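## Task

Pick up the tube on the shelved bench by the window and seat it fully in one of the holes of the tube rack on the shelved bench by the door. The task fails if the tube ever touches the floor or if the robot tips over or is left leaning.

## Robot and tools

ROBOT. TidyBot++: a mobile base 0.54 m long, 0.50 m wide and 0.38 m tall on four powered casters. On top sits one seven-joint arm with a two-finger gripper. The shoulder is 0.12 m ahead of the base centre and 0.68 m above the floor. The upper arm is 0.42 m, the forearm 0.31 m, and the hand 0.31 m from wrist to hand point. The arm starts folded with the hand facing down; folded, the hand reaches up to 0.08 m beyond the base front and the elbow up to 1.15 m high. base_camera is fixed on the base (644x364). wrist_camera is a fisheye on the hand (644x476) looking the way the hand points. Objects may occasionally get nudged by something.

FRAMES. Everything is in metres and radians. Base frame: origin on the floor below the base centre, x ahead, y to the left, z upward. hand_pose (the point between the finger pads) and hand_target are printed in this frame as x, y, z, qw, qx, qy, qz; the hand's own z axis runs out along the fingers, and the fingers close along its y axis. Odometry frame: where the base frame was at the scene's start. base_odometry reports x, y and heading (rad, left positive, -3.142 to 3.142) from wheel turns only, so slip looks like travel and drift builds up. base_tilt is in degrees, positive when leaning forward or right.

move. Arguments besides cameras and blocking form one action; its motions start together.
- base: an object with any of translate_m (-2 to 2, metres, positive ahead), strafe_m (-2 to 2, metres, positive left), rotate_rad (-6.3 to 6.3, radians, positive counter-clockwise seen from above). These are relative offsets measured along the base's axes from where it last reported itself, not places.
- joints: one object for the single arm, keyed by joint name, each value an absolute target. joint_1_rad any angle (positive turns the arm clockwise from above, opposite to heading); joint_2_rad -2.249 to 2.249 (shoulder, 0 upright, positive leans forward); joint_3_rad any angle; joint_4_rad -2.579 to 2.579 (elbow, 0 straight, negative bends forward when joint_3_rad is 3.14); joint_5_rad any angle; joint_6_rad -2.099 to 2.099 (wrist, negative bends the hand forward with joint_3_rad 3.14, joint_5_rad 0); joint_7_rad any angle (hand twist, at 1.57 fingers open left-right when pointing down); gripper_pos 0 (open) to 1 (closed). Done tolerances: 0.039, 0.097, 0.061, 0.061, 0.114, 0.114, 0.096 rad and 0.03. Free-turning joints go the short way; turn further in steps under half a turn.
- target: one list of seven numbers [x, y, z, qw, qx, qy, qz], an absolute hand pose in the base frame in metres plus unit quaternion. With it, joints may hold only gripper_pos.
- speeds: optional caps for this action: translate_m and strafe_m 0.05 to 0.5 m/s (name only one of them when both move), rotate_rad 0.1 to 1.57 rad/s, gripper_pos 0.234 to 0.993 per s.
- cameras: list of base_camera, wrist_camera or all; [] for none.
- blocking: true (default) returns when everything rests; false returns in about 0.5 s while motion continues. A later move overrides only what it names.
Unknown keys make a call invalid; out-of-range values get it refused, and a refusal or an unrequested stop cancels the rest of that reply's calls.

wait: seconds 0 to 10, plus cameras; returns state and images, and shows an unfinished move under earlier move. stop: brakes all running motions (cameras optional). zoom_image: camera and region [x0, y0, x1, y1] in pixels from the top-left, at most 504x504. finished_scene: scene, the current scene number; ends it for good, and the goal must hold without the robot.

RESULTS. move reads done or the worst status. base_status, joint_status, hand_status give moving, done, off_target, stopped, contact_stop, time_out, not_followed, torque_fault or limit_stop_at_motor_heat. joint command not followed or pose unreachable (with cause:) means a check held back arm targets. on_its_own lists uncommanded behaviour. motor_effort is percent of maximum, peak in brackets. ARM HIT, MOTOR HOT and OVER-TEMPERATURE FAULT are warnings. pictures names the image order.

ARM HINTS. A hand target usually lands within about 3 cm; correct by adding (wanted position minus hand_pose) to the last target. To keep a hand still, resend hand_target, not hand_pose. A held load makes the arm sag; correct it, and never command joints to their read angles while loaded. Hand poses pointing forward, low and near the base misbehave and can drive the arm into the base; no check prevents arm-base contact. A pointing-down hand reaches at most about 0.94 m high, only near the base. Unreachable targets wander up to 10 s and end time_out. When a carried item settles on a surface, hand_pose nearly stops descending.

GRIPPER. Finger gap is about 85 x (1 - gripper_pos) mm. off_target means something stopped the fingers; done at 1 means nothing held. Closed fingertips sit about 20 mm past the hand point.

AVOID. Dropping the tube or letting it reach the floor; tipping (an arm snagged above about 0.6 m while driving, side swings with the arm extended, reaching far from folded over nearby furniture). Back away to right a lean. Hard impacts: joint torque over 104.5 N m (joints 1-4) or 51.3 N m (joints 5-7) triggers a 10 s arm fault. Pushing into furniture, long loaded holds and unreachable poses heat motors. Avoid gripping hard on something still resting, yanking or fast-swinging the load, and releasing parts that move.

Each tool is called in YAML: its name, and indented under it one key for each argument.

## Session

I'll start by looking at the current state and the camera images.

move:

Scene clock: 0.00 s.
base_odometry: x=+0.000 y=+0.000 heading=+0.000
base_tilt: forward=+0.8 right=+0.0
base_status: not commanded
joint_positions: joint_1_rad=+0.013 joint_2_rad=-0.381 joint_3_rad=+3.177 joint_4_rad=-2.519 joint_5_rad=+0.036 joint_6_rad=-0.898 joint_7_rad=+1.609 gripper_pos=+0.000
joint_status: not commanded
motor_effort: joint_1_rad=+0 joint_2_rad=-1 joint_3_rad=+1 joint_4_rad=+13 joint_5_rad=+0 joint_6_rad=+1 joint_7_rad=-2
hand_pose: x=+0.2604 y=-0.0127 z=+0.5940 quat_wxyz=(+0.010, +0.999, +0.006, +0.052) (m; base frame)
hand_target: x=+0.2597 y=-0.0126 z=+0.5935 quat_wxyz=(+0.010, +0.999, +0.006, +0.051) (m; base frame)
hand_status: not commanded
pictures: base_camera, wrist_camera

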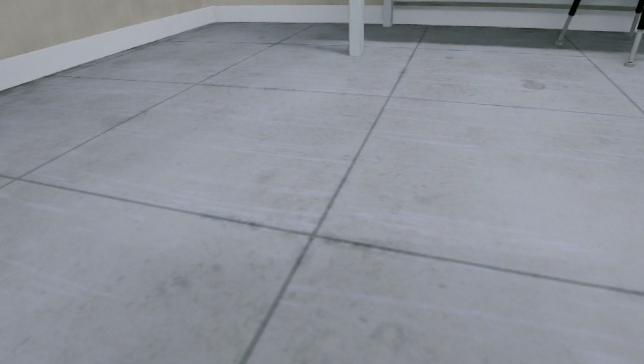

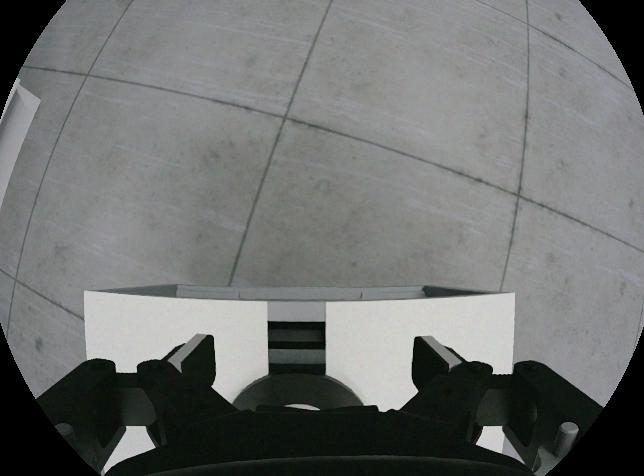

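move:
  joints: {"joint_1_rad": 0.0, "joint_2_rad": -0.38, "joint_3_rad": 3.14, "joint_4_rad": -2.1, "joint_5_rad": 0.0, "joint_6_rad": 0.0, "joint_7_rad": 1.57}

Scene clock: 3.00 s.
move: done
base_odometry: x=+0.000 y=+0.000 heading=+0.000
base_tilt: forward=+0.7 right=+0.1
base_status: not commanded
joint_positions: joint_1_rad=+0.013 joint_2_rad=-0.381 joint_3_rad=+3.154 joint_4_rad=-2.132 joint_5_rad=+0.036 joint_6_rad=-0.046 joint_7_rad=+1.609 gripper_pos=+0.000
joint_status: all done
motor_effort: joint_1_rad=+0(1) joint_2_rad=-7(7) joint_3_rad=+0(1) joint_4_rad=+19(19) joint_5_rad=+0(1) joint_6_rad=+9(9) joint_7_rad=-1(2)
hand_pose: x=+0.5752 y=-0.0114 z=+0.9464 quat_wxyz=(+0.030, +0.782, +0.018, +0.622) (m; base frame)
hand_target: x=+0.5816 y=+0.0022 z=+0.9795 quat_wxyz=(-0.001, +0.758, +0.000, +0.652) (m; base frame)
hand_status: not commanded
pictures: base_camera, wrist_camera
camera_calibration:
wrist_camera: T_world_to_cam=[[-0.0436573, -0.996263, 0.0745323, -0.0662134], [-0.213392, -0.0635827, -0.974895, 1.10523], [0.975991, -0.0584659, -0.209818, -0.227401], [0, 0, 0, 1]] pos_world=[0.454898, -0.00898762, 1.03471]

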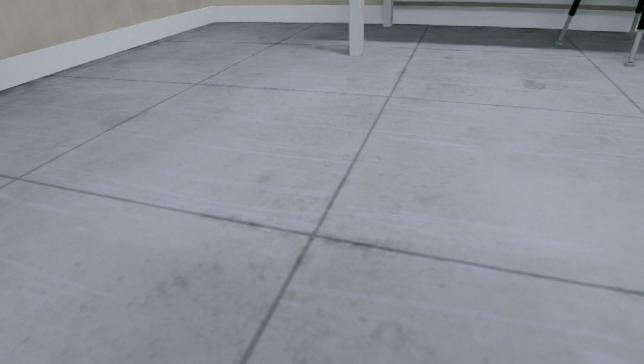

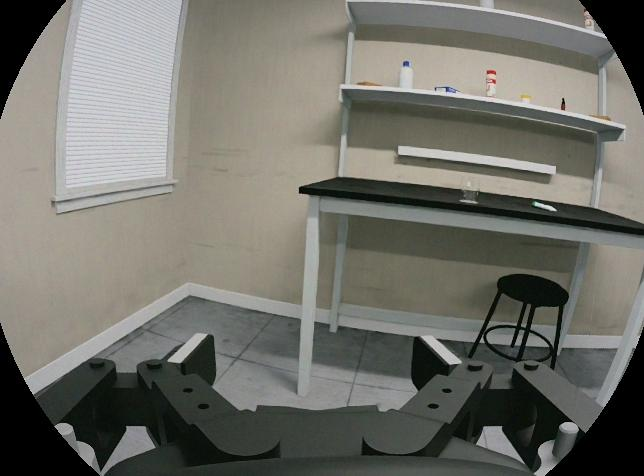

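zoom_image:
  camera: "wrist_camera"
  region: [420, 160, 620, 260]

zoom_image:
  camera: "wrist_camera"
  region: [300, 20, 640, 250]

Scaled by 2.520.

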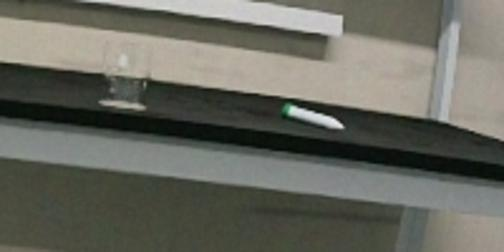

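Scaled by 1.482.

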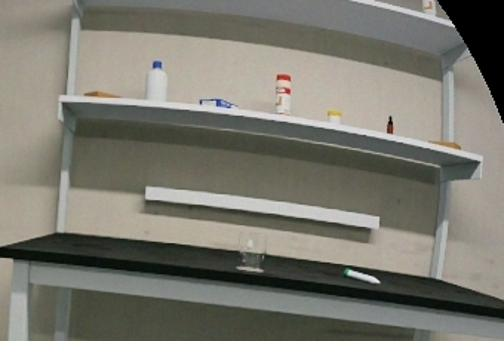

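move:
  joints: {"joint_1_rad": 0.9}
  cameras: ["wrist_camera"]

move:
  joints: {"joint_1_rad": 1.8}
  cameras: ["wrist_camera"]

move:
  joints: {"joint_1_rad": 2.7}
  cameras: ["wrist_camera"]

move:
  joints: {"joint_1_rad": 3.6}
  cameras: ["wrist_camera"]

move:
  joints: {"joint_1_rad": 4.5}
  cameras: ["wrist_camera"]

move:
  joints: {"joint_1_rad": 5.4}
  cameras: ["wrist_camera"]

Scene clock: 6.17 s.
move: done
base_odometry: x=+0.000 y=+0.000 heading=+0.000
base_tilt: forward=+0.7 right=+0.0
base_status: not commanded
joint_positions: joint_1_rad=+0.886 joint_2_rad=-0.381 joint_3_rad=+3.149 joint_4_rad=-2.132 joint_5_rad=+0.036 joint_6_rad=-0.043 joint_7_rad=+1.609 gripper_pos=+0.000
joint_status: all done
motor_effort: joint_1_rad=+0(1) joint_2_rad=-7(7) joint_3_rad=+1(2) joint_4_rad=+19(20) joint_5_rad=-1(1) joint_6_rad=+9(9) joint_7_rad=-1(2)
hand_pose: x=+0.4053 y=-0.3556 z=+0.9472 quat_wxyz=(+0.290, +0.716, -0.312, +0.553) (m; base frame)
hand_target: x=+0.4083 y=-0.3610 z=+0.9795 quat_wxyz=(+0.283, +0.683, -0.329, +0.588) (m; base frame)
hand_status: not commanded
pictures: wrist_camera
camera_calibration:
wrist_camera: T_world_to_cam=[[-0.788927, -0.609755, 0.0761045, 0.0214448], [-0.185865, 0.118742, -0.975374, 1.10203], [0.585703, -0.783644, -0.207011, -0.183832], [0, 0, 0, 1]] pos_world=[0.329418, -0.26184, 1.03521]

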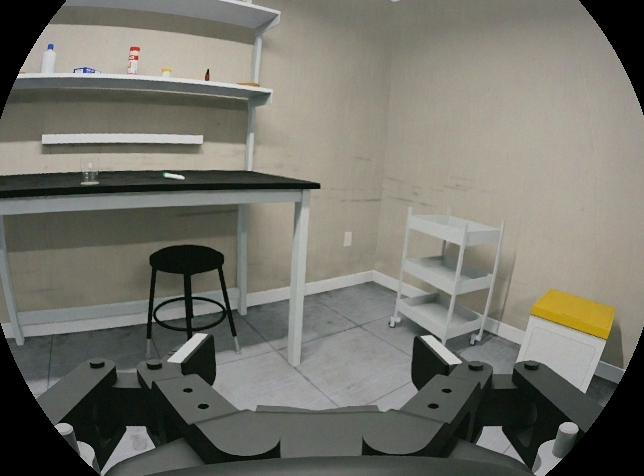

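Scene clock: 8.33 s.
move: done
base_odometry: x=+0.000 y=+0.000 heading=+0.000
base_tilt: forward=+0.7 right=+0.1
base_status: not commanded
joint_positions: joint_1_rad=+1.786 joint_2_rad=-0.381 joint_3_rad=+3.148 joint_4_rad=-2.132 joint_5_rad=+0.036 joint_6_rad=-0.042 joint_7_rad=+1.609 gripper_pos=+0.000
joint_status: all done
motor_effort: joint_1_rad=+0(2) joint_2_rad=-7(7) joint_3_rad=+0(1) joint_4_rad=+19(20) joint_5_rad=+0(1) joint_6_rad=+8(9) joint_7_rad=-1(2)
hand_pose: x=+0.0190 y=-0.4454 z=+0.9473 quat_wxyz=(+0.501, +0.509, -0.592, +0.372) (m; base frame)
hand_target: x=+0.0160 y=-0.4510 z=+0.9795 quat_wxyz=(+0.511, +0.471, -0.593, +0.406) (m; base frame)
hand_status: not commanded
pictures: wrist_camera
camera_calibration:
wrist_camera: T_world_to_cam=[[-0.968249, 0.237997, 0.0764887, 0.0425269], [-0.0231813, 0.219173, -0.97541, 1.08267], [-0.248909, -0.946214, -0.206697, -0.0848255], [0, 0, 0, 1]] pos_world=[0.0451604, -0.327676, 1.03526]

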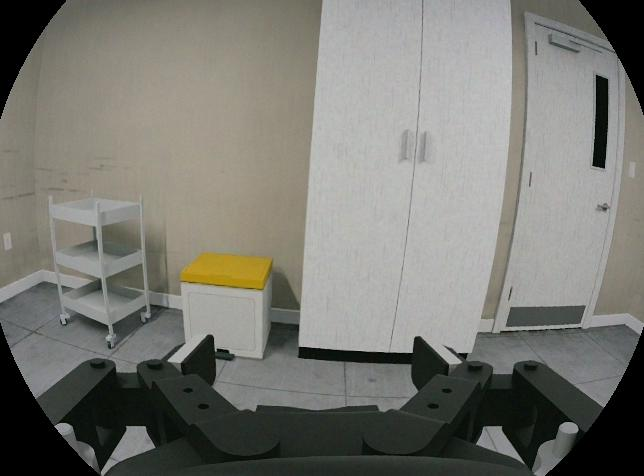

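Scene clock: 10.50 s.
move: done
base_odometry: x=+0.000 y=+0.000 heading=+0.000
base_tilt: forward=+0.7 right=+0.0
base_status: not commanded
joint_positions: joint_1_rad=+2.686 joint_2_rad=-0.381 joint_3_rad=+3.148 joint_4_rad=-2.132 joint_5_rad=+0.036 joint_6_rad=-0.042 joint_7_rad=+1.609 gripper_pos=+0.000
joint_status: all done
motor_effort: joint_1_rad=+0(1) joint_2_rad=-7(7) joint_3_rad=+0(1) joint_4_rad=+19(20) joint_5_rad=+0(1) joint_6_rad=+8(9) joint_7_rad=-1(2)
hand_pose: x=-0.2920 y=-0.1988 z=+0.9474 quat_wxyz=(+0.613, +0.201, -0.755, +0.117) (m; base frame)
hand_target: x=-0.2983 y=-0.1997 z=+0.9795 quat_wxyz=(+0.636, +0.166, -0.739, +0.143) (m; base frame)
hand_status: not commanded
pictures: wrist_camera
camera_calibration:
wrist_camera: T_world_to_cam=[[-0.415865, 0.906188, 0.07668, -0.0233344], [0.156956, 0.154569, -0.975435, 1.06123], [-0.89578, -0.393613, -0.206511, -0.0080353], [0, 0, 0, 1]] pos_world=[-0.183467, -0.14605, 1.03529]

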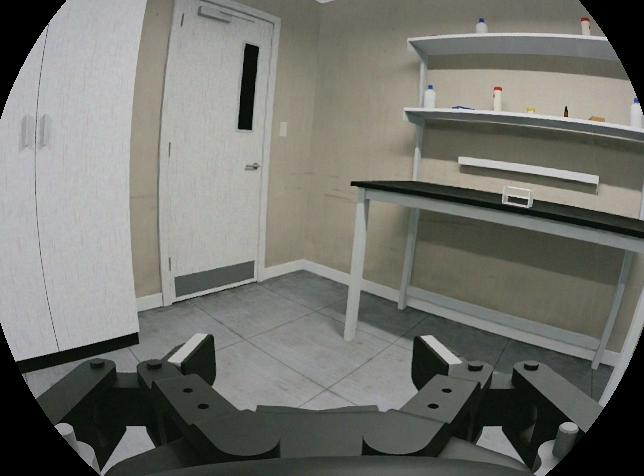

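Scene clock: 12.67 s.
move: done
base_odometry: x=+0.000 y=+0.000 heading=+0.000
base_tilt: forward=+0.7 right=+0.0
base_status: not commanded
joint_positions: joint_1_rad=+3.586 joint_2_rad=-0.381 joint_3_rad=+3.147 joint_4_rad=-2.132 joint_5_rad=+0.036 joint_6_rad=-0.042 joint_7_rad=+1.609 gripper_pos=+0.000
joint_status: all done
motor_effort: joint_1_rad=+0(2) joint_2_rad=-7(7) joint_3_rad=+0(2) joint_4_rad=+19(20) joint_5_rad=+0(1) joint_6_rad=+9(9) joint_7_rad=-2(2)
hand_pose: x=-0.2923 y=+0.1982 z=+0.9474 quat_wxyz=(+0.603, -0.147, -0.767, -0.161) (m; base frame)
hand_target: x=-0.2968 y=+0.2027 z=+0.9795 quat_wxyz=(+0.635, -0.172, -0.738, -0.148) (m; base frame)
hand_status: not commanded
pictures: wrist_camera
camera_calibration:
wrist_camera: T_world_to_cam=[[0.451083, 0.889172, 0.076795, -0.126577], [0.218541, -0.0266193, -0.975465, 1.0539], [-0.865312, 0.456798, -0.206328, -0.0118483], [0, 0, 0, 1]] pos_world=[-0.183476, 0.146015, 1.03532]

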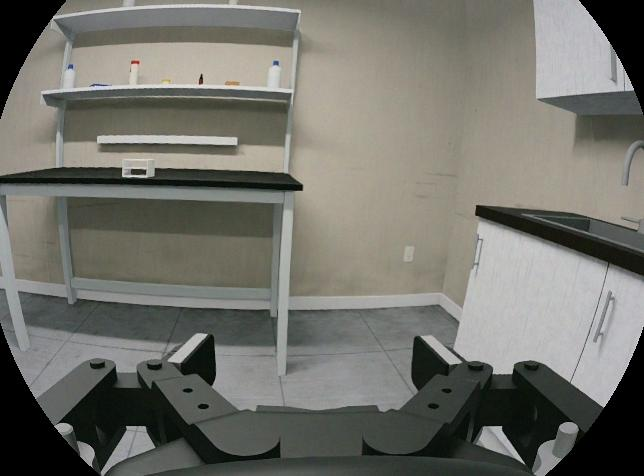

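Scene clock: 14.83 s.
move: done
base_odometry: x=+0.000 y=+0.000 heading=+0.000
base_tilt: forward=+0.7 right=+0.0
base_status: not commanded
joint_positions: joint_1_rad=+4.486 joint_2_rad=-0.381 joint_3_rad=+3.147 joint_4_rad=-2.132 joint_5_rad=+0.036 joint_6_rad=-0.042 joint_7_rad=+1.609 gripper_pos=+0.000
joint_status: all done
motor_effort: joint_1_rad=+0(2) joint_2_rad=-7(7) joint_3_rad=+0(1) joint_4_rad=+19(20) joint_5_rad=-1(1) joint_6_rad=+9(9) joint_7_rad=-2(2)
hand_pose: x=+0.0185 y=+0.4453 z=+0.9475 quat_wxyz=(+0.473, -0.466, -0.627, -0.408) (m; base frame)
hand_target: x=+0.0193 y=+0.4518 z=+0.9795 quat_wxyz=(+0.508, -0.476, -0.590, -0.409) (m; base frame)
hand_status: not commanded
pictures: wrist_camera
camera_calibration:
wrist_camera: T_world_to_cam=[[0.976858, 0.199596, 0.076879, -0.189199], [0.115097, -0.187573, -0.975484, 1.06621], [-0.180282, 0.961758, -0.206205, -0.0934916], [0, 0, 0, 1]] pos_world=[0.0452482, 0.327673, 1.03534]

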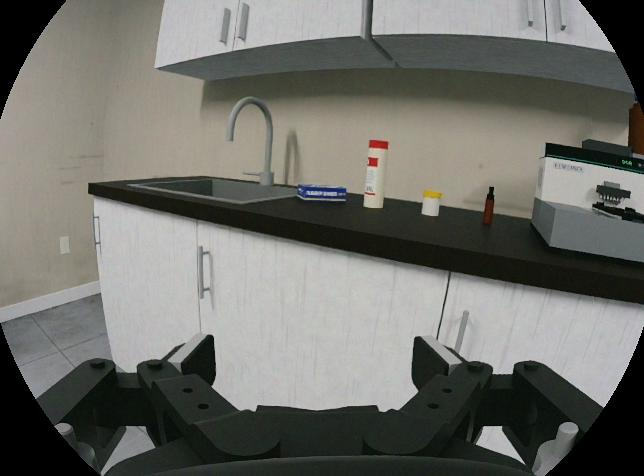

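Scene clock: 17.00 s.
move: done
base_odometry: x=+0.000 y=+0.000 heading=+0.000
base_tilt: forward=+0.7 right=+0.1
base_status: not commanded
joint_positions: joint_1_rad=+5.386 joint_2_rad=-0.381 joint_3_rad=+3.147 joint_4_rad=-2.132 joint_5_rad=+0.036 joint_6_rad=-0.042 joint_7_rad=+1.609 gripper_pos=+0.000
joint_status: all done
motor_effort: joint_1_rad=+0(2) joint_2_rad=-7(7) joint_3_rad=+1(1) joint_4_rad=+19(20) joint_5_rad=-1(1) joint_6_rad=+9(9) joint_7_rad=-1(2)
hand_pose: x=+0.4053 y=+0.3556 z=+0.9475 quat_wxyz=(+0.248, -0.692, -0.362, -0.573) (m; base frame)
hand_target: x=+0.4109 y=+0.3589 z=+0.9795 quat_wxyz=(+0.279, -0.685, -0.324, -0.590) (m; base frame)
hand_status: not commanded
pictures: wrist_camera
camera_calibration:
wrist_camera: T_world_to_cam=[[0.763666, -0.641012, 0.0769303, -0.163863], [-0.0752377, -0.206708, -0.975506, 1.08887], [0.641213, 0.739172, -0.206084, -0.191374], [0, 0, 0, 1]] pos_world=[0.329772, 0.261498, 1.03536]

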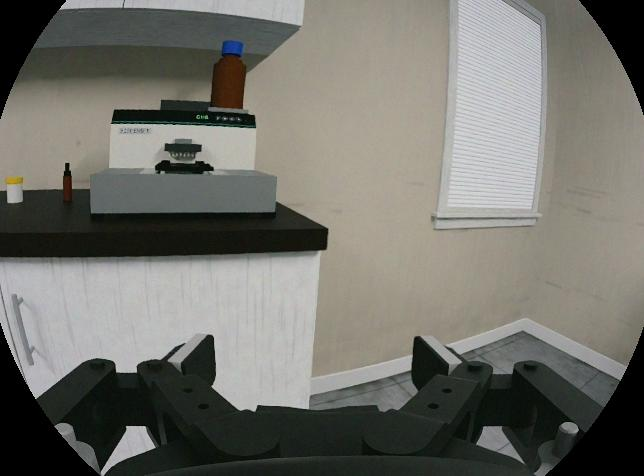

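move:
  joints: {"joint_1_rad": 6.283, "joint_2_rad": -0.38, "joint_3_rad": 3.14, "joint_4_rad": -1.58, "joint_5_rad": 0.0, "joint_6_rad": -1.0, "joint_7_rad": 1.57}

move:
  base: {"translate_m": 0.6, "strafe_m": -0.6, "rotate_rad": -0.31}
  speeds: {"translate_m": 0.3, "rotate_rad": 0.4}

Scene clock: 27.73 s.
move: done
base_odometry: x=+0.000 y=+0.000 heading=+0.000
base_tilt: forward=+0.7 right=+0.1
base_status: not commanded
joint_positions: joint_1_rad=+6.269 joint_2_rad=-0.381 joint_3_rad=+3.147 joint_4_rad=-1.617 joint_5_rad=+0.036 joint_6_rad=-0.951 joint_7_rad=+1.609 gripper_pos=+0.000
joint_status: all done
motor_effort: joint_1_rad=+0(2) joint_2_rad=-5(8) joint_3_rad=+0(2) joint_4_rad=+19(20) joint_5_rad=+0(2) joint_6_rad=+7(9) joint_7_rad=-1(2)
hand_pose: x=+0.5135 y=-0.0045 z=+0.9958 quat_wxyz=(-0.023, -0.888, -0.023, -0.459) (m; base frame)
hand_target: x=+0.5076 y=+0.0022 z=+1.0033 quat_wxyz=(+0.000, -0.891, -0.001, -0.454) (m; base frame)
hand_status: not commanded
pictures: base_camera, wrist_camera
camera_calibration:
wrist_camera: T_world_to_cam=[[-0.00909301, -0.996576, 0.0821783, -0.0909923], [-0.568064, -0.0624848, -0.820609, 1.16918], [0.822934, -0.0541443, -0.56555, 0.276449], [0, 0, 0, 1]] pos_world=[0.435844, -0.00265645, 1.12327]

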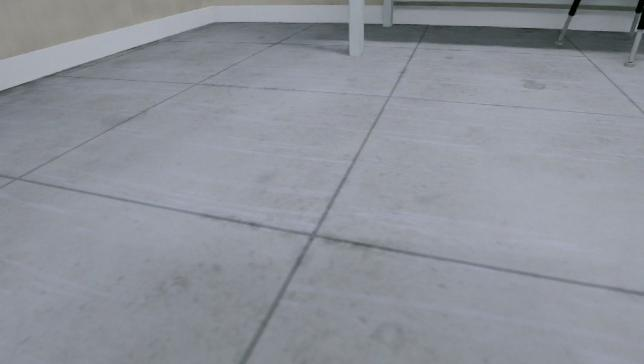

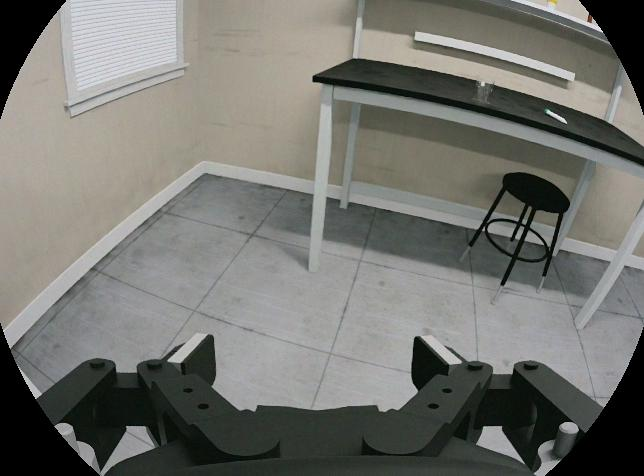

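Scene clock: 31.43 s.
move: done
base_odometry: x=+0.600 y=-0.600 heading=-0.311
base_tilt: forward=+0.7 right=+0.0
base_status: done
joint_positions: joint_1_rad=+6.273 joint_2_rad=-0.378 joint_3_rad=+3.139 joint_4_rad=-1.615 joint_5_rad=+0.036 joint_6_rad=-0.956 joint_7_rad=+1.609 gripper_pos=+0.000
joint_status: not commanded
motor_effort: joint_1_rad=+0(1) joint_2_rad=-6(9) joint_3_rad=+0(3) joint_4_rad=+18(19) joint_5_rad=+0(1) joint_6_rad=+8(8) joint_7_rad=-2(2)
hand_pose: x=+0.5136 y=-0.0024 z=+0.9947 quat_wxyz=(-0.024, -0.889, -0.025, -0.457) (m; base frame)
hand_target: x=+0.5076 y=+0.0022 z=+1.0033 quat_wxyz=(+0.000, -0.891, -0.001, -0.454) (m; base frame)
hand_status: not commanded
pictures: base_camera, wrist_camera
camera_calibration:
wrist_camera: T_world_to_cam=[[-0.00590534, -0.996359, 0.0850564, -0.0933898], [-0.571997, -0.066403, -0.817564, 1.16746], [0.820235, -0.0534799, -0.569522, 0.281177], [0, 0, 0, 1]] pos_world=[0.436603, -0.000489236, 1.12256]

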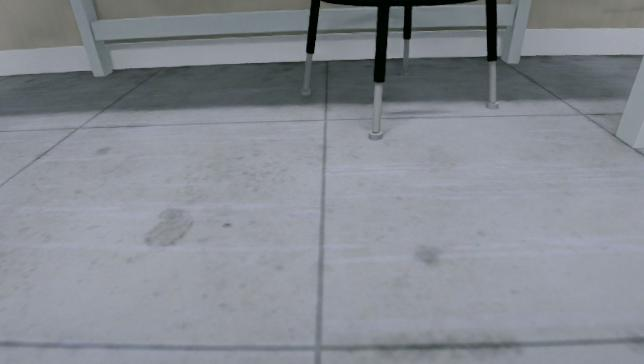

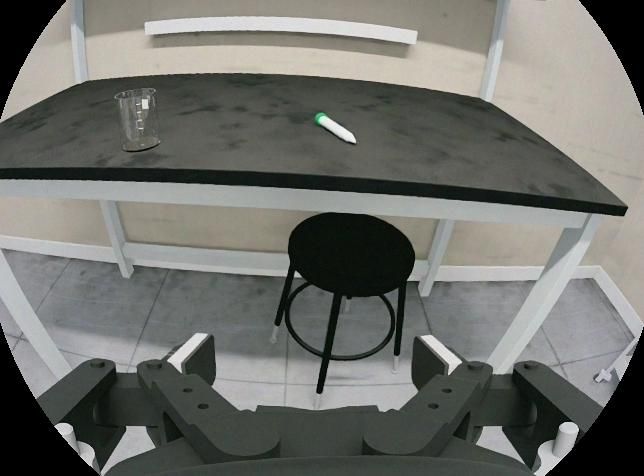

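zoom_image:
  camera: "wrist_camera"
  region: [260, 80, 420, 180]

zoom_image:
  camera: "wrist_camera"
  region: [0, 60, 160, 240]

zoom_image:
  camera: "wrist_camera"
  region: [480, 60, 640, 240]

Scaled by 3.150.

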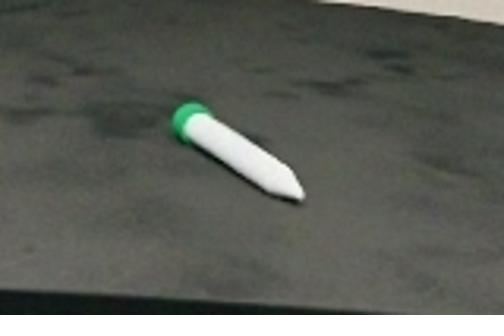

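Scaled by 2.800.

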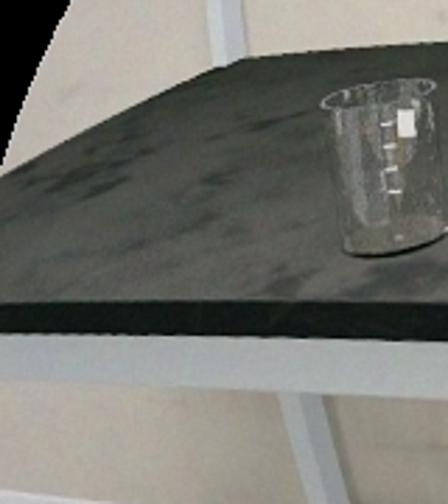

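Scaled by 2.800.

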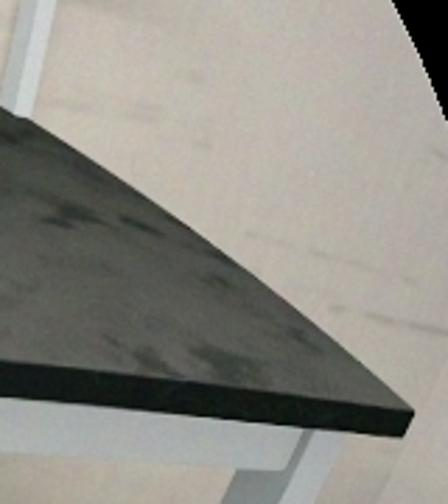

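zoom_image:
  camera: "wrist_camera"
  region: [20, 300, 520, 476]

Scaled by 1.008.

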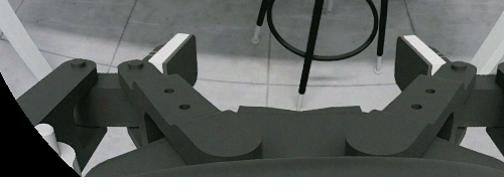

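move:
  joints: {"joint_1_rad": 6.283, "joint_2_rad": -0.38, "joint_3_rad": 3.14, "joint_4_rad": -1.38, "joint_5_rad": 0.0, "joint_6_rad": -1.5, "joint_7_rad": 1.57}
  base: {"rotate_rad": 0.067, "strafe_m": -0.1}
  speeds: {"strafe_m": 0.2, "rotate_rad": 0.3}

move:
  base: {"translate_m": 0.4}
  speeds: {"translate_m": 0.2}

Scene clock: 38.80 s.
move: done
base_odometry: x=+0.570 y=-0.695 heading=-0.243
base_tilt: forward=+0.7 right=+0.0
base_status: done
joint_positions: joint_1_rad=+6.274 joint_2_rad=-0.378 joint_3_rad=+3.142 joint_4_rad=-1.414 joint_5_rad=+0.036 joint_6_rad=-1.453 joint_7_rad=+1.609 gripper_pos=+0.000
joint_status: all done
motor_effort: joint_1_rad=+0(2) joint_2_rad=-3(7) joint_3_rad=+0(3) joint_4_rad=+15(19) joint_5_rad=+0(2) joint_6_rad=+6(8) joint_7_rad=-1(2)
hand_pose: x=+0.4231 y=-0.0070 z=+0.9859 quat_wxyz=(-0.022, -0.947, -0.019, -0.320) (m; base frame)
hand_target: x=+0.4137 y=+0.0020 z=+0.9930 quat_wxyz=(+0.000, -0.949, +0.000, -0.315) (m; base frame)
hand_status: not commanded
pictures: base_camera, wrist_camera
camera_calibration:
wrist_camera: T_world_to_cam=[[-0.00108998, -0.996724, 0.0808759, -0.0956293], [-0.786955, -0.0490463, -0.615057, 0.999577], [0.617009, -0.0643162, -0.784324, 0.647908], [0, 0, 0, 1]] pos_world=[0.386753, -0.00461954, 1.1307]

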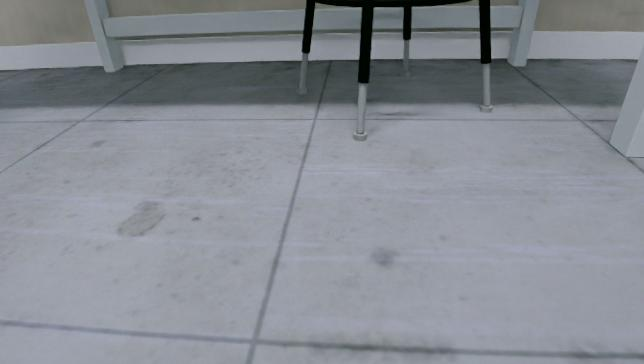

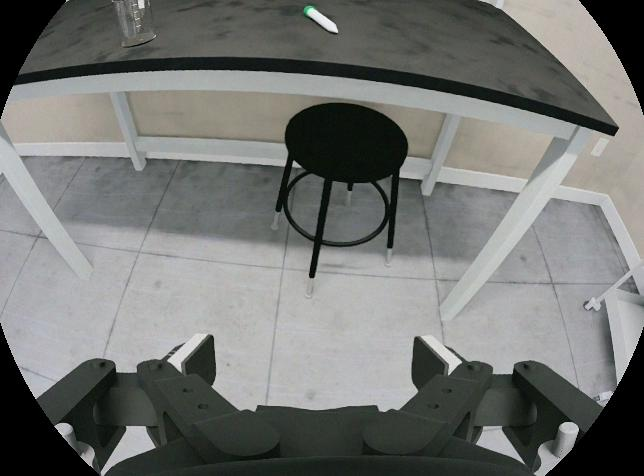

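Scene clock: 41.53 s.
move: done
base_odometry: x=+0.958 y=-0.792 heading=-0.243
base_tilt: forward=+0.7 right=+0.0
base_status: done
joint_positions: joint_1_rad=+6.274 joint_2_rad=-0.378 joint_3_rad=+3.142 joint_4_rad=-1.413 joint_5_rad=+0.036 joint_6_rad=-1.458 joint_7_rad=+1.609 gripper_pos=+0.000
joint_status: not commanded
motor_effort: joint_1_rad=+0(1) joint_2_rad=-3(7) joint_3_rad=+0(1) joint_4_rad=+15(16) joint_5_rad=+0(1) joint_6_rad=+6(6) joint_7_rad=-2(2)
hand_pose: x=+0.4220 y=-0.0070 z=+0.9854 quat_wxyz=(-0.022, -0.948, -0.019, -0.318) (m; base frame)
hand_target: x=+0.4137 y=+0.0020 z=+0.9930 quat_wxyz=(+0.000, -0.949, +0.000, -0.315) (m; base frame)
hand_status: not commanded
pictures: base_camera, wrist_camera
camera_calibration:
wrist_camera: T_world_to_cam=[[-0.000898156, -0.996728, 0.0808269, -0.0956325], [-0.789573, -0.0488931, -0.611706, 0.996156], [0.613656, -0.0643682, -0.786945, 0.652134], [0, 0, 0, 1]] pos_world=[0.386266, -0.00463777, 1.13028]

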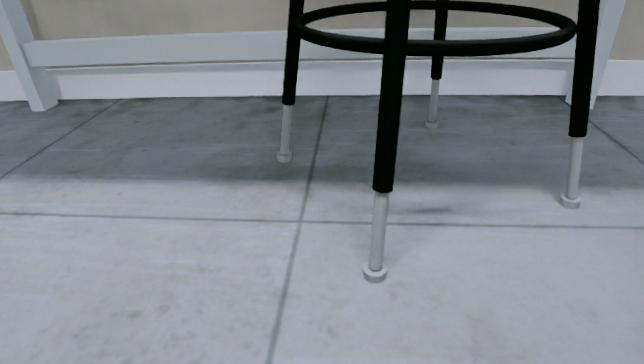

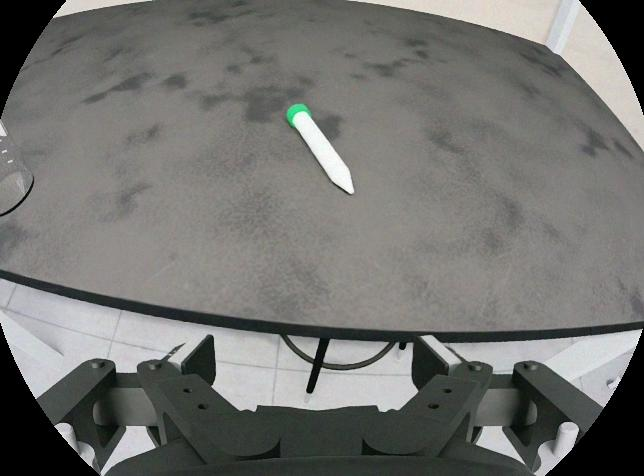

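zoom_image:
  camera: "wrist_camera"
  region: [260, 90, 380, 210]

Scaled by 4.200.

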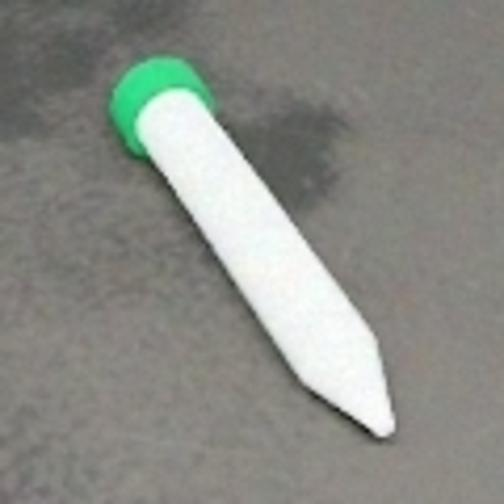

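move:
  joints: {"joint_2_rad": -0.38, "joint_4_rad": -1.66, "joint_6_rad": -0.05}
  cameras: ["wrist_camera"]

Scene clock: 47.97 s.
move: done
base_odometry: x=+0.958 y=-0.792 heading=-0.243
base_tilt: forward=+0.7 right=+0.0
base_status: not commanded
joint_positions: joint_1_rad=+6.274 joint_2_rad=-0.378 joint_3_rad=+3.142 joint_4_rad=-1.627 joint_5_rad=+0.036 joint_6_rad=-0.096 joint_7_rad=+1.609 gripper_pos=+0.000
joint_status: all done
motor_effort: joint_1_rad=+0(0) joint_2_rad=-6(7) joint_3_rad=+1(1) joint_4_rad=+18(19) joint_5_rad=+0(1) joint_6_rad=+8(9) joint_7_rad=-1(2)
hand_pose: x=+0.5653 y=+0.0042 z=+1.2418 quat_wxyz=(-0.027, -0.623, -0.024, -0.782) (m; base frame)
hand_target: x=+0.5664 y=+0.0024 z=+1.2369 quat_wxyz=(+0.001, -0.617, +0.000, -0.787) (m; base frame)
hand_status: not commanded
pictures: wrist_camera
camera_calibration:
wrist_camera: T_world_to_cam=[[-0.0448868, -0.997062, 0.0620756, -0.0569187], [0.235184, -0.0709386, -0.969359, 1.13167], [0.970914, -0.0289122, 0.237677, -0.707807], [0, 0, 0, 1]] pos_world=[0.418514, 0.00306357, 1.26876]

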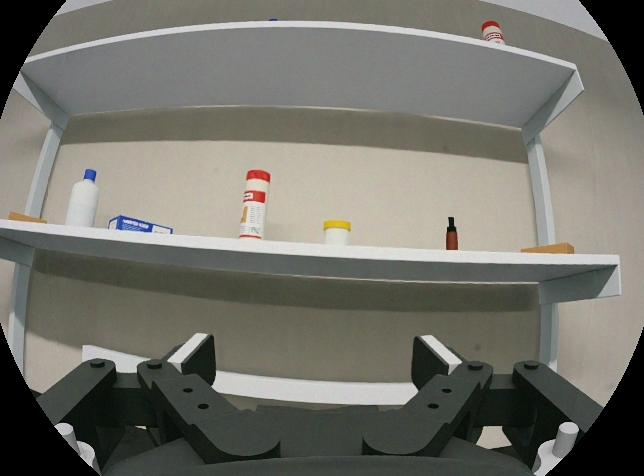

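move:
  joints: {"joint_1_rad": 6.283, "joint_2_rad": 0.1, "joint_3_rad": 3.14, "joint_4_rad": -0.92, "joint_5_rad": 0.0, "joint_6_rad": -1.6, "joint_7_rad": 1.94}
  cameras: ["wrist_camera"]

Scene clock: 55.23 s.
move: done
base_odometry: x=+0.958 y=-0.792 heading=-0.243
base_tilt: forward=+0.7 right=+0.1
base_status: not commanded
joint_positions: joint_1_rad=+6.274 joint_2_rad=+0.077 joint_3_rad=+3.142 joint_4_rad=-0.956 joint_5_rad=+0.036 joint_6_rad=-1.554 joint_7_rad=+1.863 gripper_pos=+0.000
joint_status: all done
motor_effort: joint_1_rad=+0(2) joint_2_rad=-17(19) joint_3_rad=+0(2) joint_4_rad=+16(19) joint_5_rad=-1(1) joint_6_rad=+5(10) joint_7_rad=-1(2)
hand_pose: x=+0.5854 y=-0.0056 z=+0.9979 quat_wxyz=(-0.056, -0.951, -0.140, -0.269) (m; base frame)
hand_target: x=+0.5840 y=+0.0021 z=+0.9951 quat_wxyz=(-0.047, -0.950, -0.178, -0.254) (m; base frame)
hand_status: not commanded
pictures: wrist_camera
camera_calibration:
wrist_camera: T_world_to_cam=[[0.216171, -0.953512, 0.209963, -0.350848], [-0.810483, -0.295158, -0.505964, 1.03828], [0.544415, -0.0607967, -0.83661, 0.651959], [0, 0, 0, 1]] pos_world=[0.562416, 0.0115561, 1.14443]

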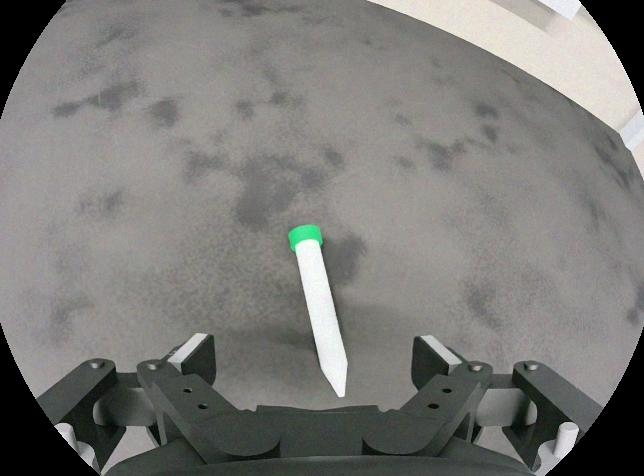

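move:
  base: {"translate_m": 0.21}
  speeds: {"translate_m": 0.15}
  joints: {"joint_7_rad": 2.08}

Scene clock: 58.60 s.
move: done
base_odometry: x=+1.162 y=-0.842 heading=-0.243
base_tilt: forward=+0.7 right=+0.1
base_status: done
joint_positions: joint_1_rad=+6.274 joint_2_rad=+0.089 joint_3_rad=+3.142 joint_4_rad=-0.953 joint_5_rad=+0.036 joint_6_rad=-1.560 joint_7_rad=+2.023 gripper_pos=+0.000
joint_status: all done
motor_effort: joint_1_rad=+0(1) joint_2_rad=-18(21) joint_3_rad=+0(1) joint_4_rad=+15(16) joint_5_rad=+0(1) joint_6_rad=+5(6) joint_7_rad=-2(2)
hand_pose: x=+0.5876 y=-0.0056 z=+0.9924 quat_wxyz=(-0.075, -0.939, -0.216, -0.256) (m; base frame)
hand_target: x=+0.5840 y=+0.0021 z=+0.9951 quat_wxyz=(-0.065, -0.935, -0.244, -0.250) (m; base frame)
hand_status: not commanded
pictures: base_camera, wrist_camera
camera_calibration:
wrist_camera: T_world_to_cam=[[0.347542, -0.894503, 0.28121, -0.49774], [-0.77, -0.443403, -0.458795, 0.9659], [0.535083, -0.0570818, -0.842869, 0.65784], [0, 0, 0, 1]] pos_world=[0.564729, 0.0206039, 1.13759]

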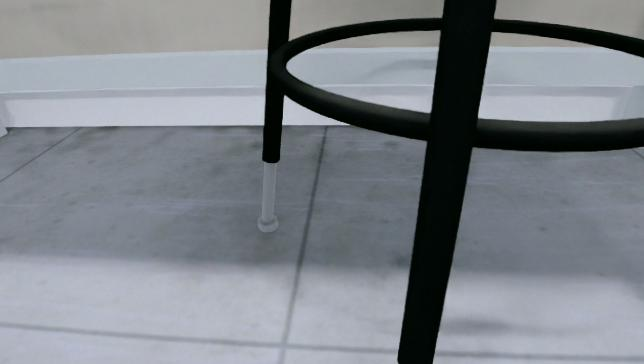

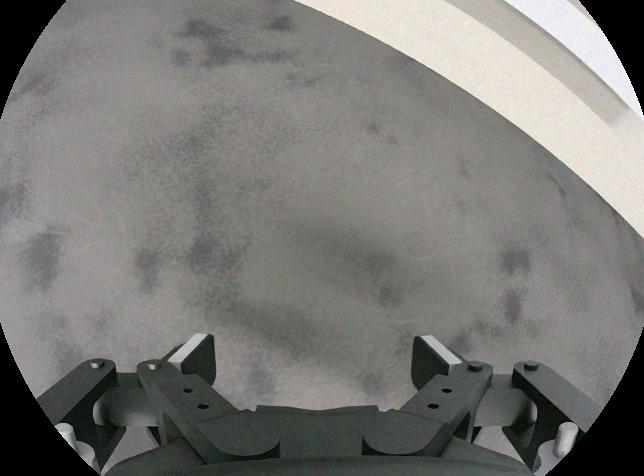

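move:
  joints: {"joint_2_rad": 0.05, "joint_4_rad": -1.02, "joint_6_rad": -1.9}
  cameras: ["wrist_camera"]

Scene clock: 60.63 s.
move: done
base_odometry: x=+1.162 y=-0.842 heading=-0.243
base_tilt: forward=+0.7 right=+0.1
base_status: not commanded
joint_positions: joint_1_rad=+6.274 joint_2_rad=+0.081 joint_3_rad=+3.142 joint_4_rad=-1.000 joint_5_rad=+0.036 joint_6_rad=-1.860 joint_7_rad=+2.023 gripper_pos=+0.000
joint_status: all done
motor_effort: joint_1_rad=+0(0) joint_2_rad=-17(18) joint_3_rad=+0(1) joint_4_rad=+13(16) joint_5_rad=+0(1) joint_6_rad=+2(5) joint_7_rad=-1(2)
hand_pose: x=+0.4925 y=-0.0060 z=+0.9440 quat_wxyz=(-0.038, -0.970, -0.221, -0.094) (m; base frame)
hand_target: x=+0.4689 y=+0.0020 z=+0.9462 quat_wxyz=(-0.021, -0.964, -0.252, -0.083) (m; base frame)
hand_status: not commanded
pictures: wrist_camera
camera_calibration:
wrist_camera: T_world_to_cam=[[0.412757, -0.898568, 0.149021, -0.358737], [-0.882949, -0.434904, -0.176805, 0.659728], [0.223681, -0.0586005, -0.972899, 0.943965], [0, 0, 0, 1]] pos_world=[0.51943, 0.0198861, 1.08849]

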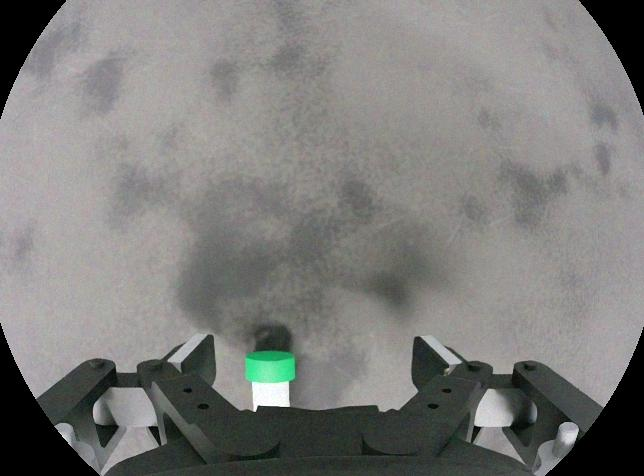

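move:
  joints: {"joint_2_rad": 0.15, "joint_4_rad": -0.91, "joint_6_rad": -2.09}
  cameras: ["wrist_camera"]

Scene clock: 66.30 s.
move: done
base_odometry: x=+1.162 y=-0.842 heading=-0.243
base_tilt: forward=+0.7 right=+0.1
base_status: not commanded
joint_positions: joint_1_rad=+6.274 joint_2_rad=+0.129 joint_3_rad=+3.142 joint_4_rad=-0.940 joint_5_rad=+0.036 joint_6_rad=-2.049 joint_7_rad=+2.023 gripper_pos=+0.000
joint_status: all done
motor_effort: joint_1_rad=+0(0) joint_2_rad=-17(18) joint_3_rad=+1(1) joint_4_rad=+14(14) joint_5_rad=+0(1) joint_6_rad=+1(2) joint_7_rad=-1(2)
hand_pose: x=+0.4560 y=-0.0055 z=+0.9391 quat_wxyz=(-0.018, -0.975, -0.220, -0.008) (m; base frame)
hand_target: x=+0.4535 y=+0.0019 z=+0.9402 quat_wxyz=(+0.001, -0.968, -0.253, +0.004) (m; base frame)
hand_status: not commanded
pictures: wrist_camera
camera_calibration:
wrist_camera: T_world_to_cam=[[0.427101, -0.901245, 0.0730949, -0.277787], [-0.902889, -0.429442, -0.0192532, 0.488011], [0.0487419, -0.0577735, -0.997139, 1.05002], [0, 0, 0, 1]] pos_world=[0.508083, 0.0198819, 1.07671]

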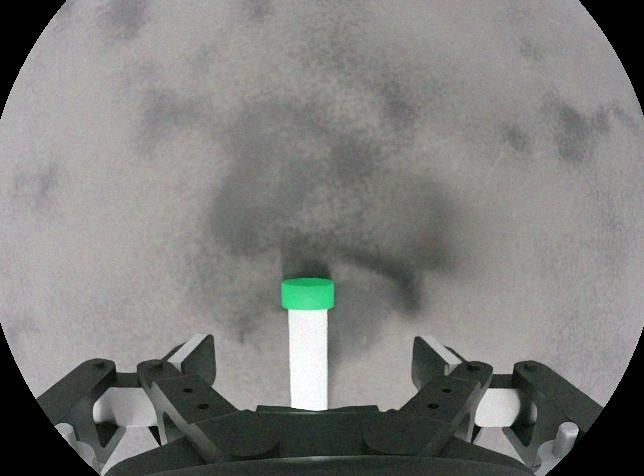

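move:
  joints: {"joint_2_rad": 0.168, "joint_4_rad": -0.945, "joint_6_rad": -2.067}
  cameras: ["wrist_camera"]

Scene clock: 70.63 s.
move: done
base_odometry: x=+1.162 y=-0.842 heading=-0.243
base_tilt: forward=+0.7 right=+0.0
base_status: not commanded
joint_positions: joint_1_rad=+6.274 joint_2_rad=+0.144 joint_3_rad=+3.142 joint_4_rad=-0.941 joint_5_rad=+0.036 joint_6_rad=-2.051 joint_7_rad=+2.023 gripper_pos=+0.000
joint_status: all done
motor_effort: joint_1_rad=+0(0) joint_2_rad=-18(18) joint_3_rad=+0(1) joint_4_rad=+12(14) joint_5_rad=+0(1) joint_6_rad=+1(1) joint_7_rad=-2(2)
hand_pose: x=+0.4591 y=-0.0055 z=+0.9339 quat_wxyz=(-0.016, -0.975, -0.220, +0.001) (m; base frame)
hand_target: x=+0.4594 y=+0.0019 z=+0.9245 quat_wxyz=(+0.005, -0.967, -0.253, +0.019) (m; base frame)
hand_status: not commanded
pictures: wrist_camera
camera_calibration:
wrist_camera: T_world_to_cam=[[0.428252, -0.901261, 0.0657987, -0.272414], [-0.903111, -0.429392, -0.0035681, 0.476185], [0.0314692, -0.0578955, -0.997827, 1.05324], [0, 0, 0, 1]] pos_world=[0.513566, 0.0199317, 1.07057]

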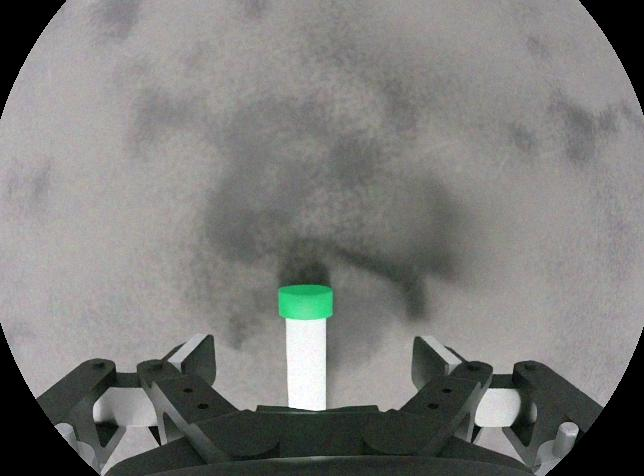

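move:
  joints: {"joint_2_rad": 0.168, "joint_4_rad": -0.985, "joint_6_rad": -2.05}
  cameras: ["wrist_camera"]

Scene clock: 71.57 s.
move: done
base_odometry: x=+1.162 y=-0.842 heading=-0.243
base_tilt: forward=+0.7 right=+0.1
base_status: not commanded
joint_positions: joint_1_rad=+6.274 joint_2_rad=+0.146 joint_3_rad=+3.142 joint_4_rad=-0.964 joint_5_rad=+0.036 joint_6_rad=-2.051 joint_7_rad=+2.023 gripper_pos=+0.000
joint_status: all done
motor_effort: joint_1_rad=+0(0) joint_2_rad=-18(18) joint_3_rad=+0(1) joint_4_rad=+13(14) joint_5_rad=+0(1) joint_6_rad=+0(1) joint_7_rad=-1(2)
hand_pose: x=+0.4558 y=-0.0055 z=+0.9270 quat_wxyz=(-0.013, -0.975, -0.221, +0.013) (m; base frame)
hand_target: x=+0.4576 y=+0.0019 z=+0.9135 quat_wxyz=(+0.008, -0.967, -0.253, +0.030) (m; base frame)
hand_status: not commanded
pictures: wrist_camera
camera_calibration:
wrist_camera: T_world_to_cam=[[0.429745, -0.901245, 0.0554698, -0.261652], [-0.902923, -0.429395, 0.018679, 0.45241], [0.0069841, -0.0581122, -0.998286, 1.05797], [0, 0, 0, 1]] pos_world=[0.513547, 0.0199314, 1.06222]

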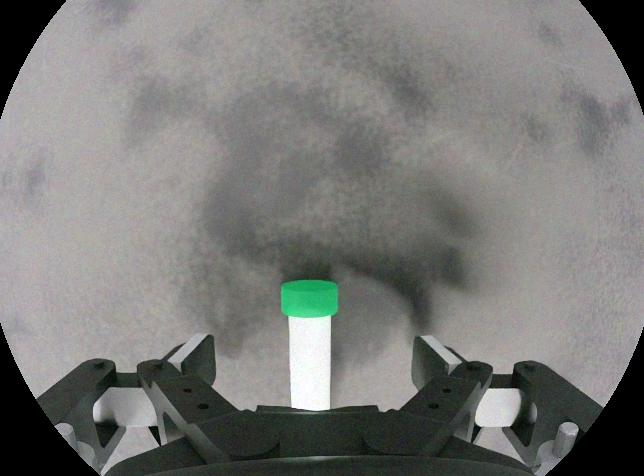

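move:
  joints: {"joint_2_rad": 0.178, "joint_4_rad": -1.008, "joint_6_rad": -1.98}
  cameras: ["wrist_camera"]

Scene clock: 72.73 s.
move: done
base_odometry: x=+1.162 y=-0.842 heading=-0.243
base_tilt: forward=+0.8 right=+0.1
base_status: not commanded
joint_positions: joint_1_rad=+6.274 joint_2_rad=+0.155 joint_3_rad=+3.142 joint_4_rad=-0.982 joint_5_rad=+0.036 joint_6_rad=-1.998 joint_7_rad=+2.023 gripper_pos=+0.000
joint_status: all done
motor_effort: joint_1_rad=+0(1) joint_2_rad=-18(19) joint_3_rad=-1(1) joint_4_rad=+13(14) joint_5_rad=+0(1) joint_6_rad=+0(1) joint_7_rad=-1(2)
hand_pose: x=+0.4713 y=-0.0056 z=+0.9186 quat_wxyz=(-0.017, -0.975, -0.221, +0.000) (m; base frame)
hand_target: x=+0.4773 y=+0.0019 z=+0.9027 quat_wxyz=(+0.003, -0.967, -0.253, +0.012) (m; base frame)
hand_status: not commanded
pictures: wrist_camera
camera_calibration:
wrist_camera: T_world_to_cam=[[0.429702, -0.900481, 0.0670052, -0.278528], [-0.902381, -0.43092, -0.00418214, 0.487236], [0.0326398, -0.0586671, -0.997744, 1.03695], [0, 0, 0, 1]] pos_world=[0.52551, 0.0199852, 1.05531]

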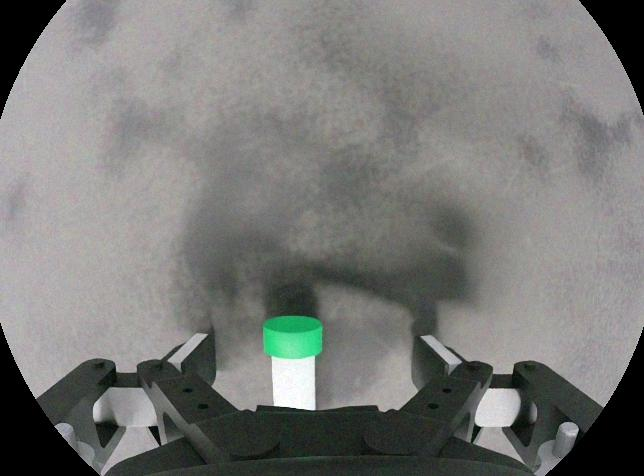

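move:
  joints: {"joint_1_rad": 6.25, "joint_2_rad": 0.118, "joint_4_rad": -1.03, "joint_6_rad": -1.98}
  cameras: ["wrist_camera"]

Scene clock: 74.43 s.
move: done
base_odometry: x=+1.162 y=-0.842 heading=-0.243
base_tilt: forward=+0.7 right=+0.0
base_status: not commanded
joint_positions: joint_1_rad=+6.259 joint_2_rad=+0.144 joint_3_rad=+3.142 joint_4_rad=-1.001 joint_5_rad=+0.036 joint_6_rad=-1.998 joint_7_rad=+2.023 gripper_pos=+0.000
joint_status: all done
motor_effort: joint_1_rad=+0(1) joint_2_rad=-18(20) joint_3_rad=+0(1) joint_4_rad=+13(15) joint_5_rad=-1(1) joint_6_rad=+0(1) joint_7_rad=-2(2)
hand_pose: x=+0.4654 y=-0.0004 z=+0.9168 quat_wxyz=(-0.016, -0.973, -0.229, +0.004) (m; base frame)
hand_target: x=+0.4592 y=+0.0131 z=+0.9174 quat_wxyz=(-0.002, -0.963, -0.269, -0.007) (m; base frame)
hand_status: not commanded
pictures: wrist_camera
camera_calibration:
wrist_camera: T_world_to_cam=[[0.444047, -0.893757, 0.0634081, -0.274511], [-0.895654, -0.444738, 0.00354042, 0.47398], [0.0250357, -0.0583638, -0.997981, 1.03943], [0, 0, 0, 1]] pos_world=[0.520395, 0.0261161, 1.05306]

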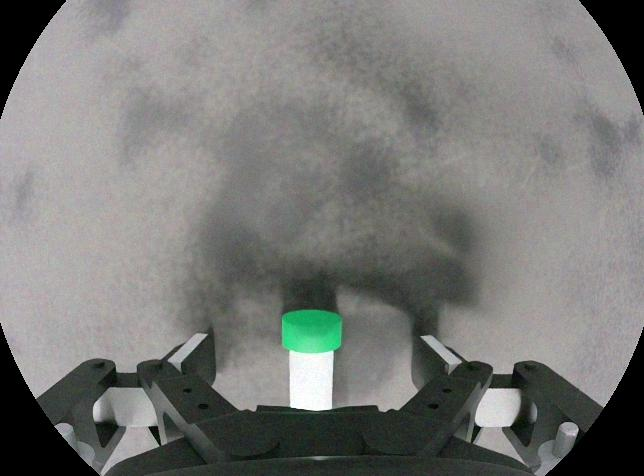

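move:
  joints: {"joint_1_rad": 6.256, "joint_2_rad": 0.092, "joint_4_rad": -1.063, "joint_6_rad": -1.965}
  cameras: ["wrist_camera"]

Scene clock: 76.10 s.
move: done
base_odometry: x=+1.162 y=-0.842 heading=-0.243
base_tilt: forward=+0.7 right=+0.1
base_status: not commanded
joint_positions: joint_1_rad=+6.259 joint_2_rad=+0.122 joint_3_rad=+3.142 joint_4_rad=-1.032 joint_5_rad=+0.036 joint_6_rad=-1.990 joint_7_rad=+2.023 gripper_pos=+0.000
joint_status: all done
motor_effort: joint_1_rad=+0(2) joint_2_rad=-17(19) joint_3_rad=+0(1) joint_4_rad=+13(14) joint_5_rad=-1(1) joint_6_rad=+0(2) joint_7_rad=-2(2)
hand_pose: x=+0.4569 y=-0.0006 z=+0.9158 quat_wxyz=(-0.016, -0.973, -0.229, +0.004) (m; base frame)
hand_target: x=+0.4518 y=+0.0109 z=+0.9165 quat_wxyz=(-0.003, -0.964, -0.266, -0.011) (m; base frame)
hand_status: not commanded
pictures: wrist_camera
camera_calibration:
wrist_camera: T_world_to_cam=[[0.444289, -0.893634, 0.0634418, -0.271037], [-0.895538, -0.444969, 0.00374365, 0.466049], [0.0248842, -0.0584778, -0.997979, 1.03864], [0, 0, 0, 1]] pos_world=[0.511937, 0.0259064, 1.05199]

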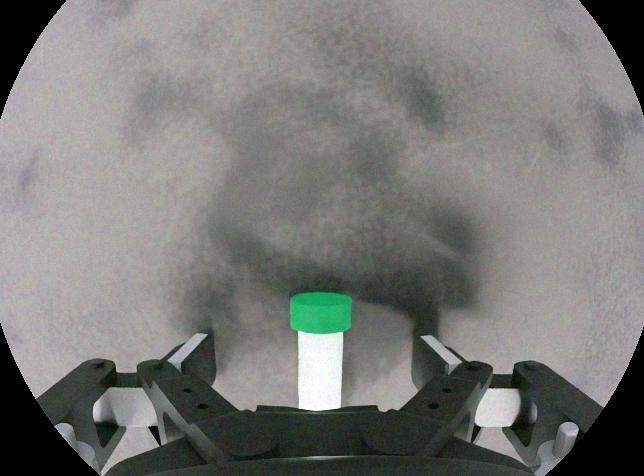

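zoom_image:
  camera: "wrist_camera"
  region: [140, 250, 490, 430]

Scaled by 1.440.

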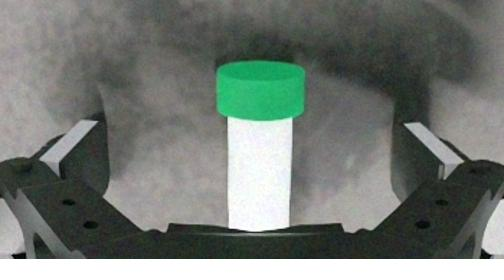

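move:
  joints: {"joint_2_rad": 0.085, "joint_4_rad": -1.09, "joint_6_rad": -1.94}
  cameras: ["wrist_camera"]

Scene clock: 82.07 s.
move: done
base_odometry: x=+1.162 y=-0.842 heading=-0.243
base_tilt: forward=+0.7 right=+0.0
base_status: not commanded
joint_positions: joint_1_rad=+6.259 joint_2_rad=+0.106 joint_3_rad=+3.142 joint_4_rad=-1.049 joint_5_rad=+0.036 joint_6_rad=-1.970 joint_7_rad=+2.023 gripper_pos=+0.000
joint_status: all done
motor_effort: joint_1_rad=+0(1) joint_2_rad=-15(16) joint_3_rad=+0(1) joint_4_rad=+12(13) joint_5_rad=+0(1) joint_6_rad=+0(1) joint_7_rad=-1(2)
hand_pose: x=+0.4565 y=-0.0007 z=+0.9161 quat_wxyz=(-0.018, -0.973, -0.229, -0.005) (m; base frame)
hand_target: x=+0.4529 y=+0.0109 z=+0.9111 quat_wxyz=(-0.003, -0.964, -0.266, -0.013) (m; base frame)
hand_status: not commanded
pictures: wrist_camera
camera_calibration:
wrist_camera: T_world_to_cam=[[0.443603, -0.893347, 0.0717386, -0.27824], [-0.895148, -0.44557, -0.0133505, 0.481087], [0.0438912, -0.0582943, -0.997334, 1.02971], [0, 0, 0, 1]] pos_world=[0.508877, 0.025819, 1.05335]

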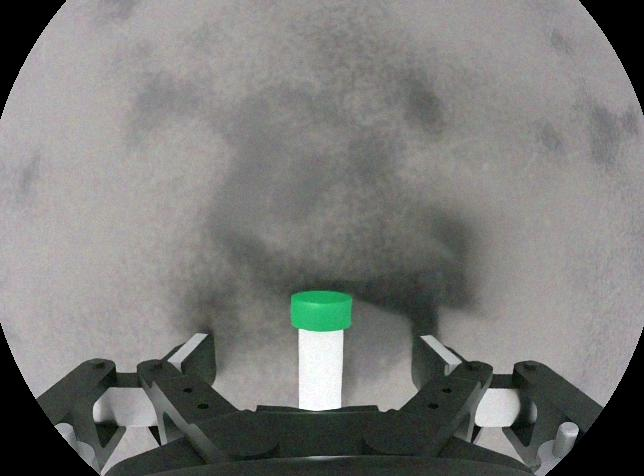

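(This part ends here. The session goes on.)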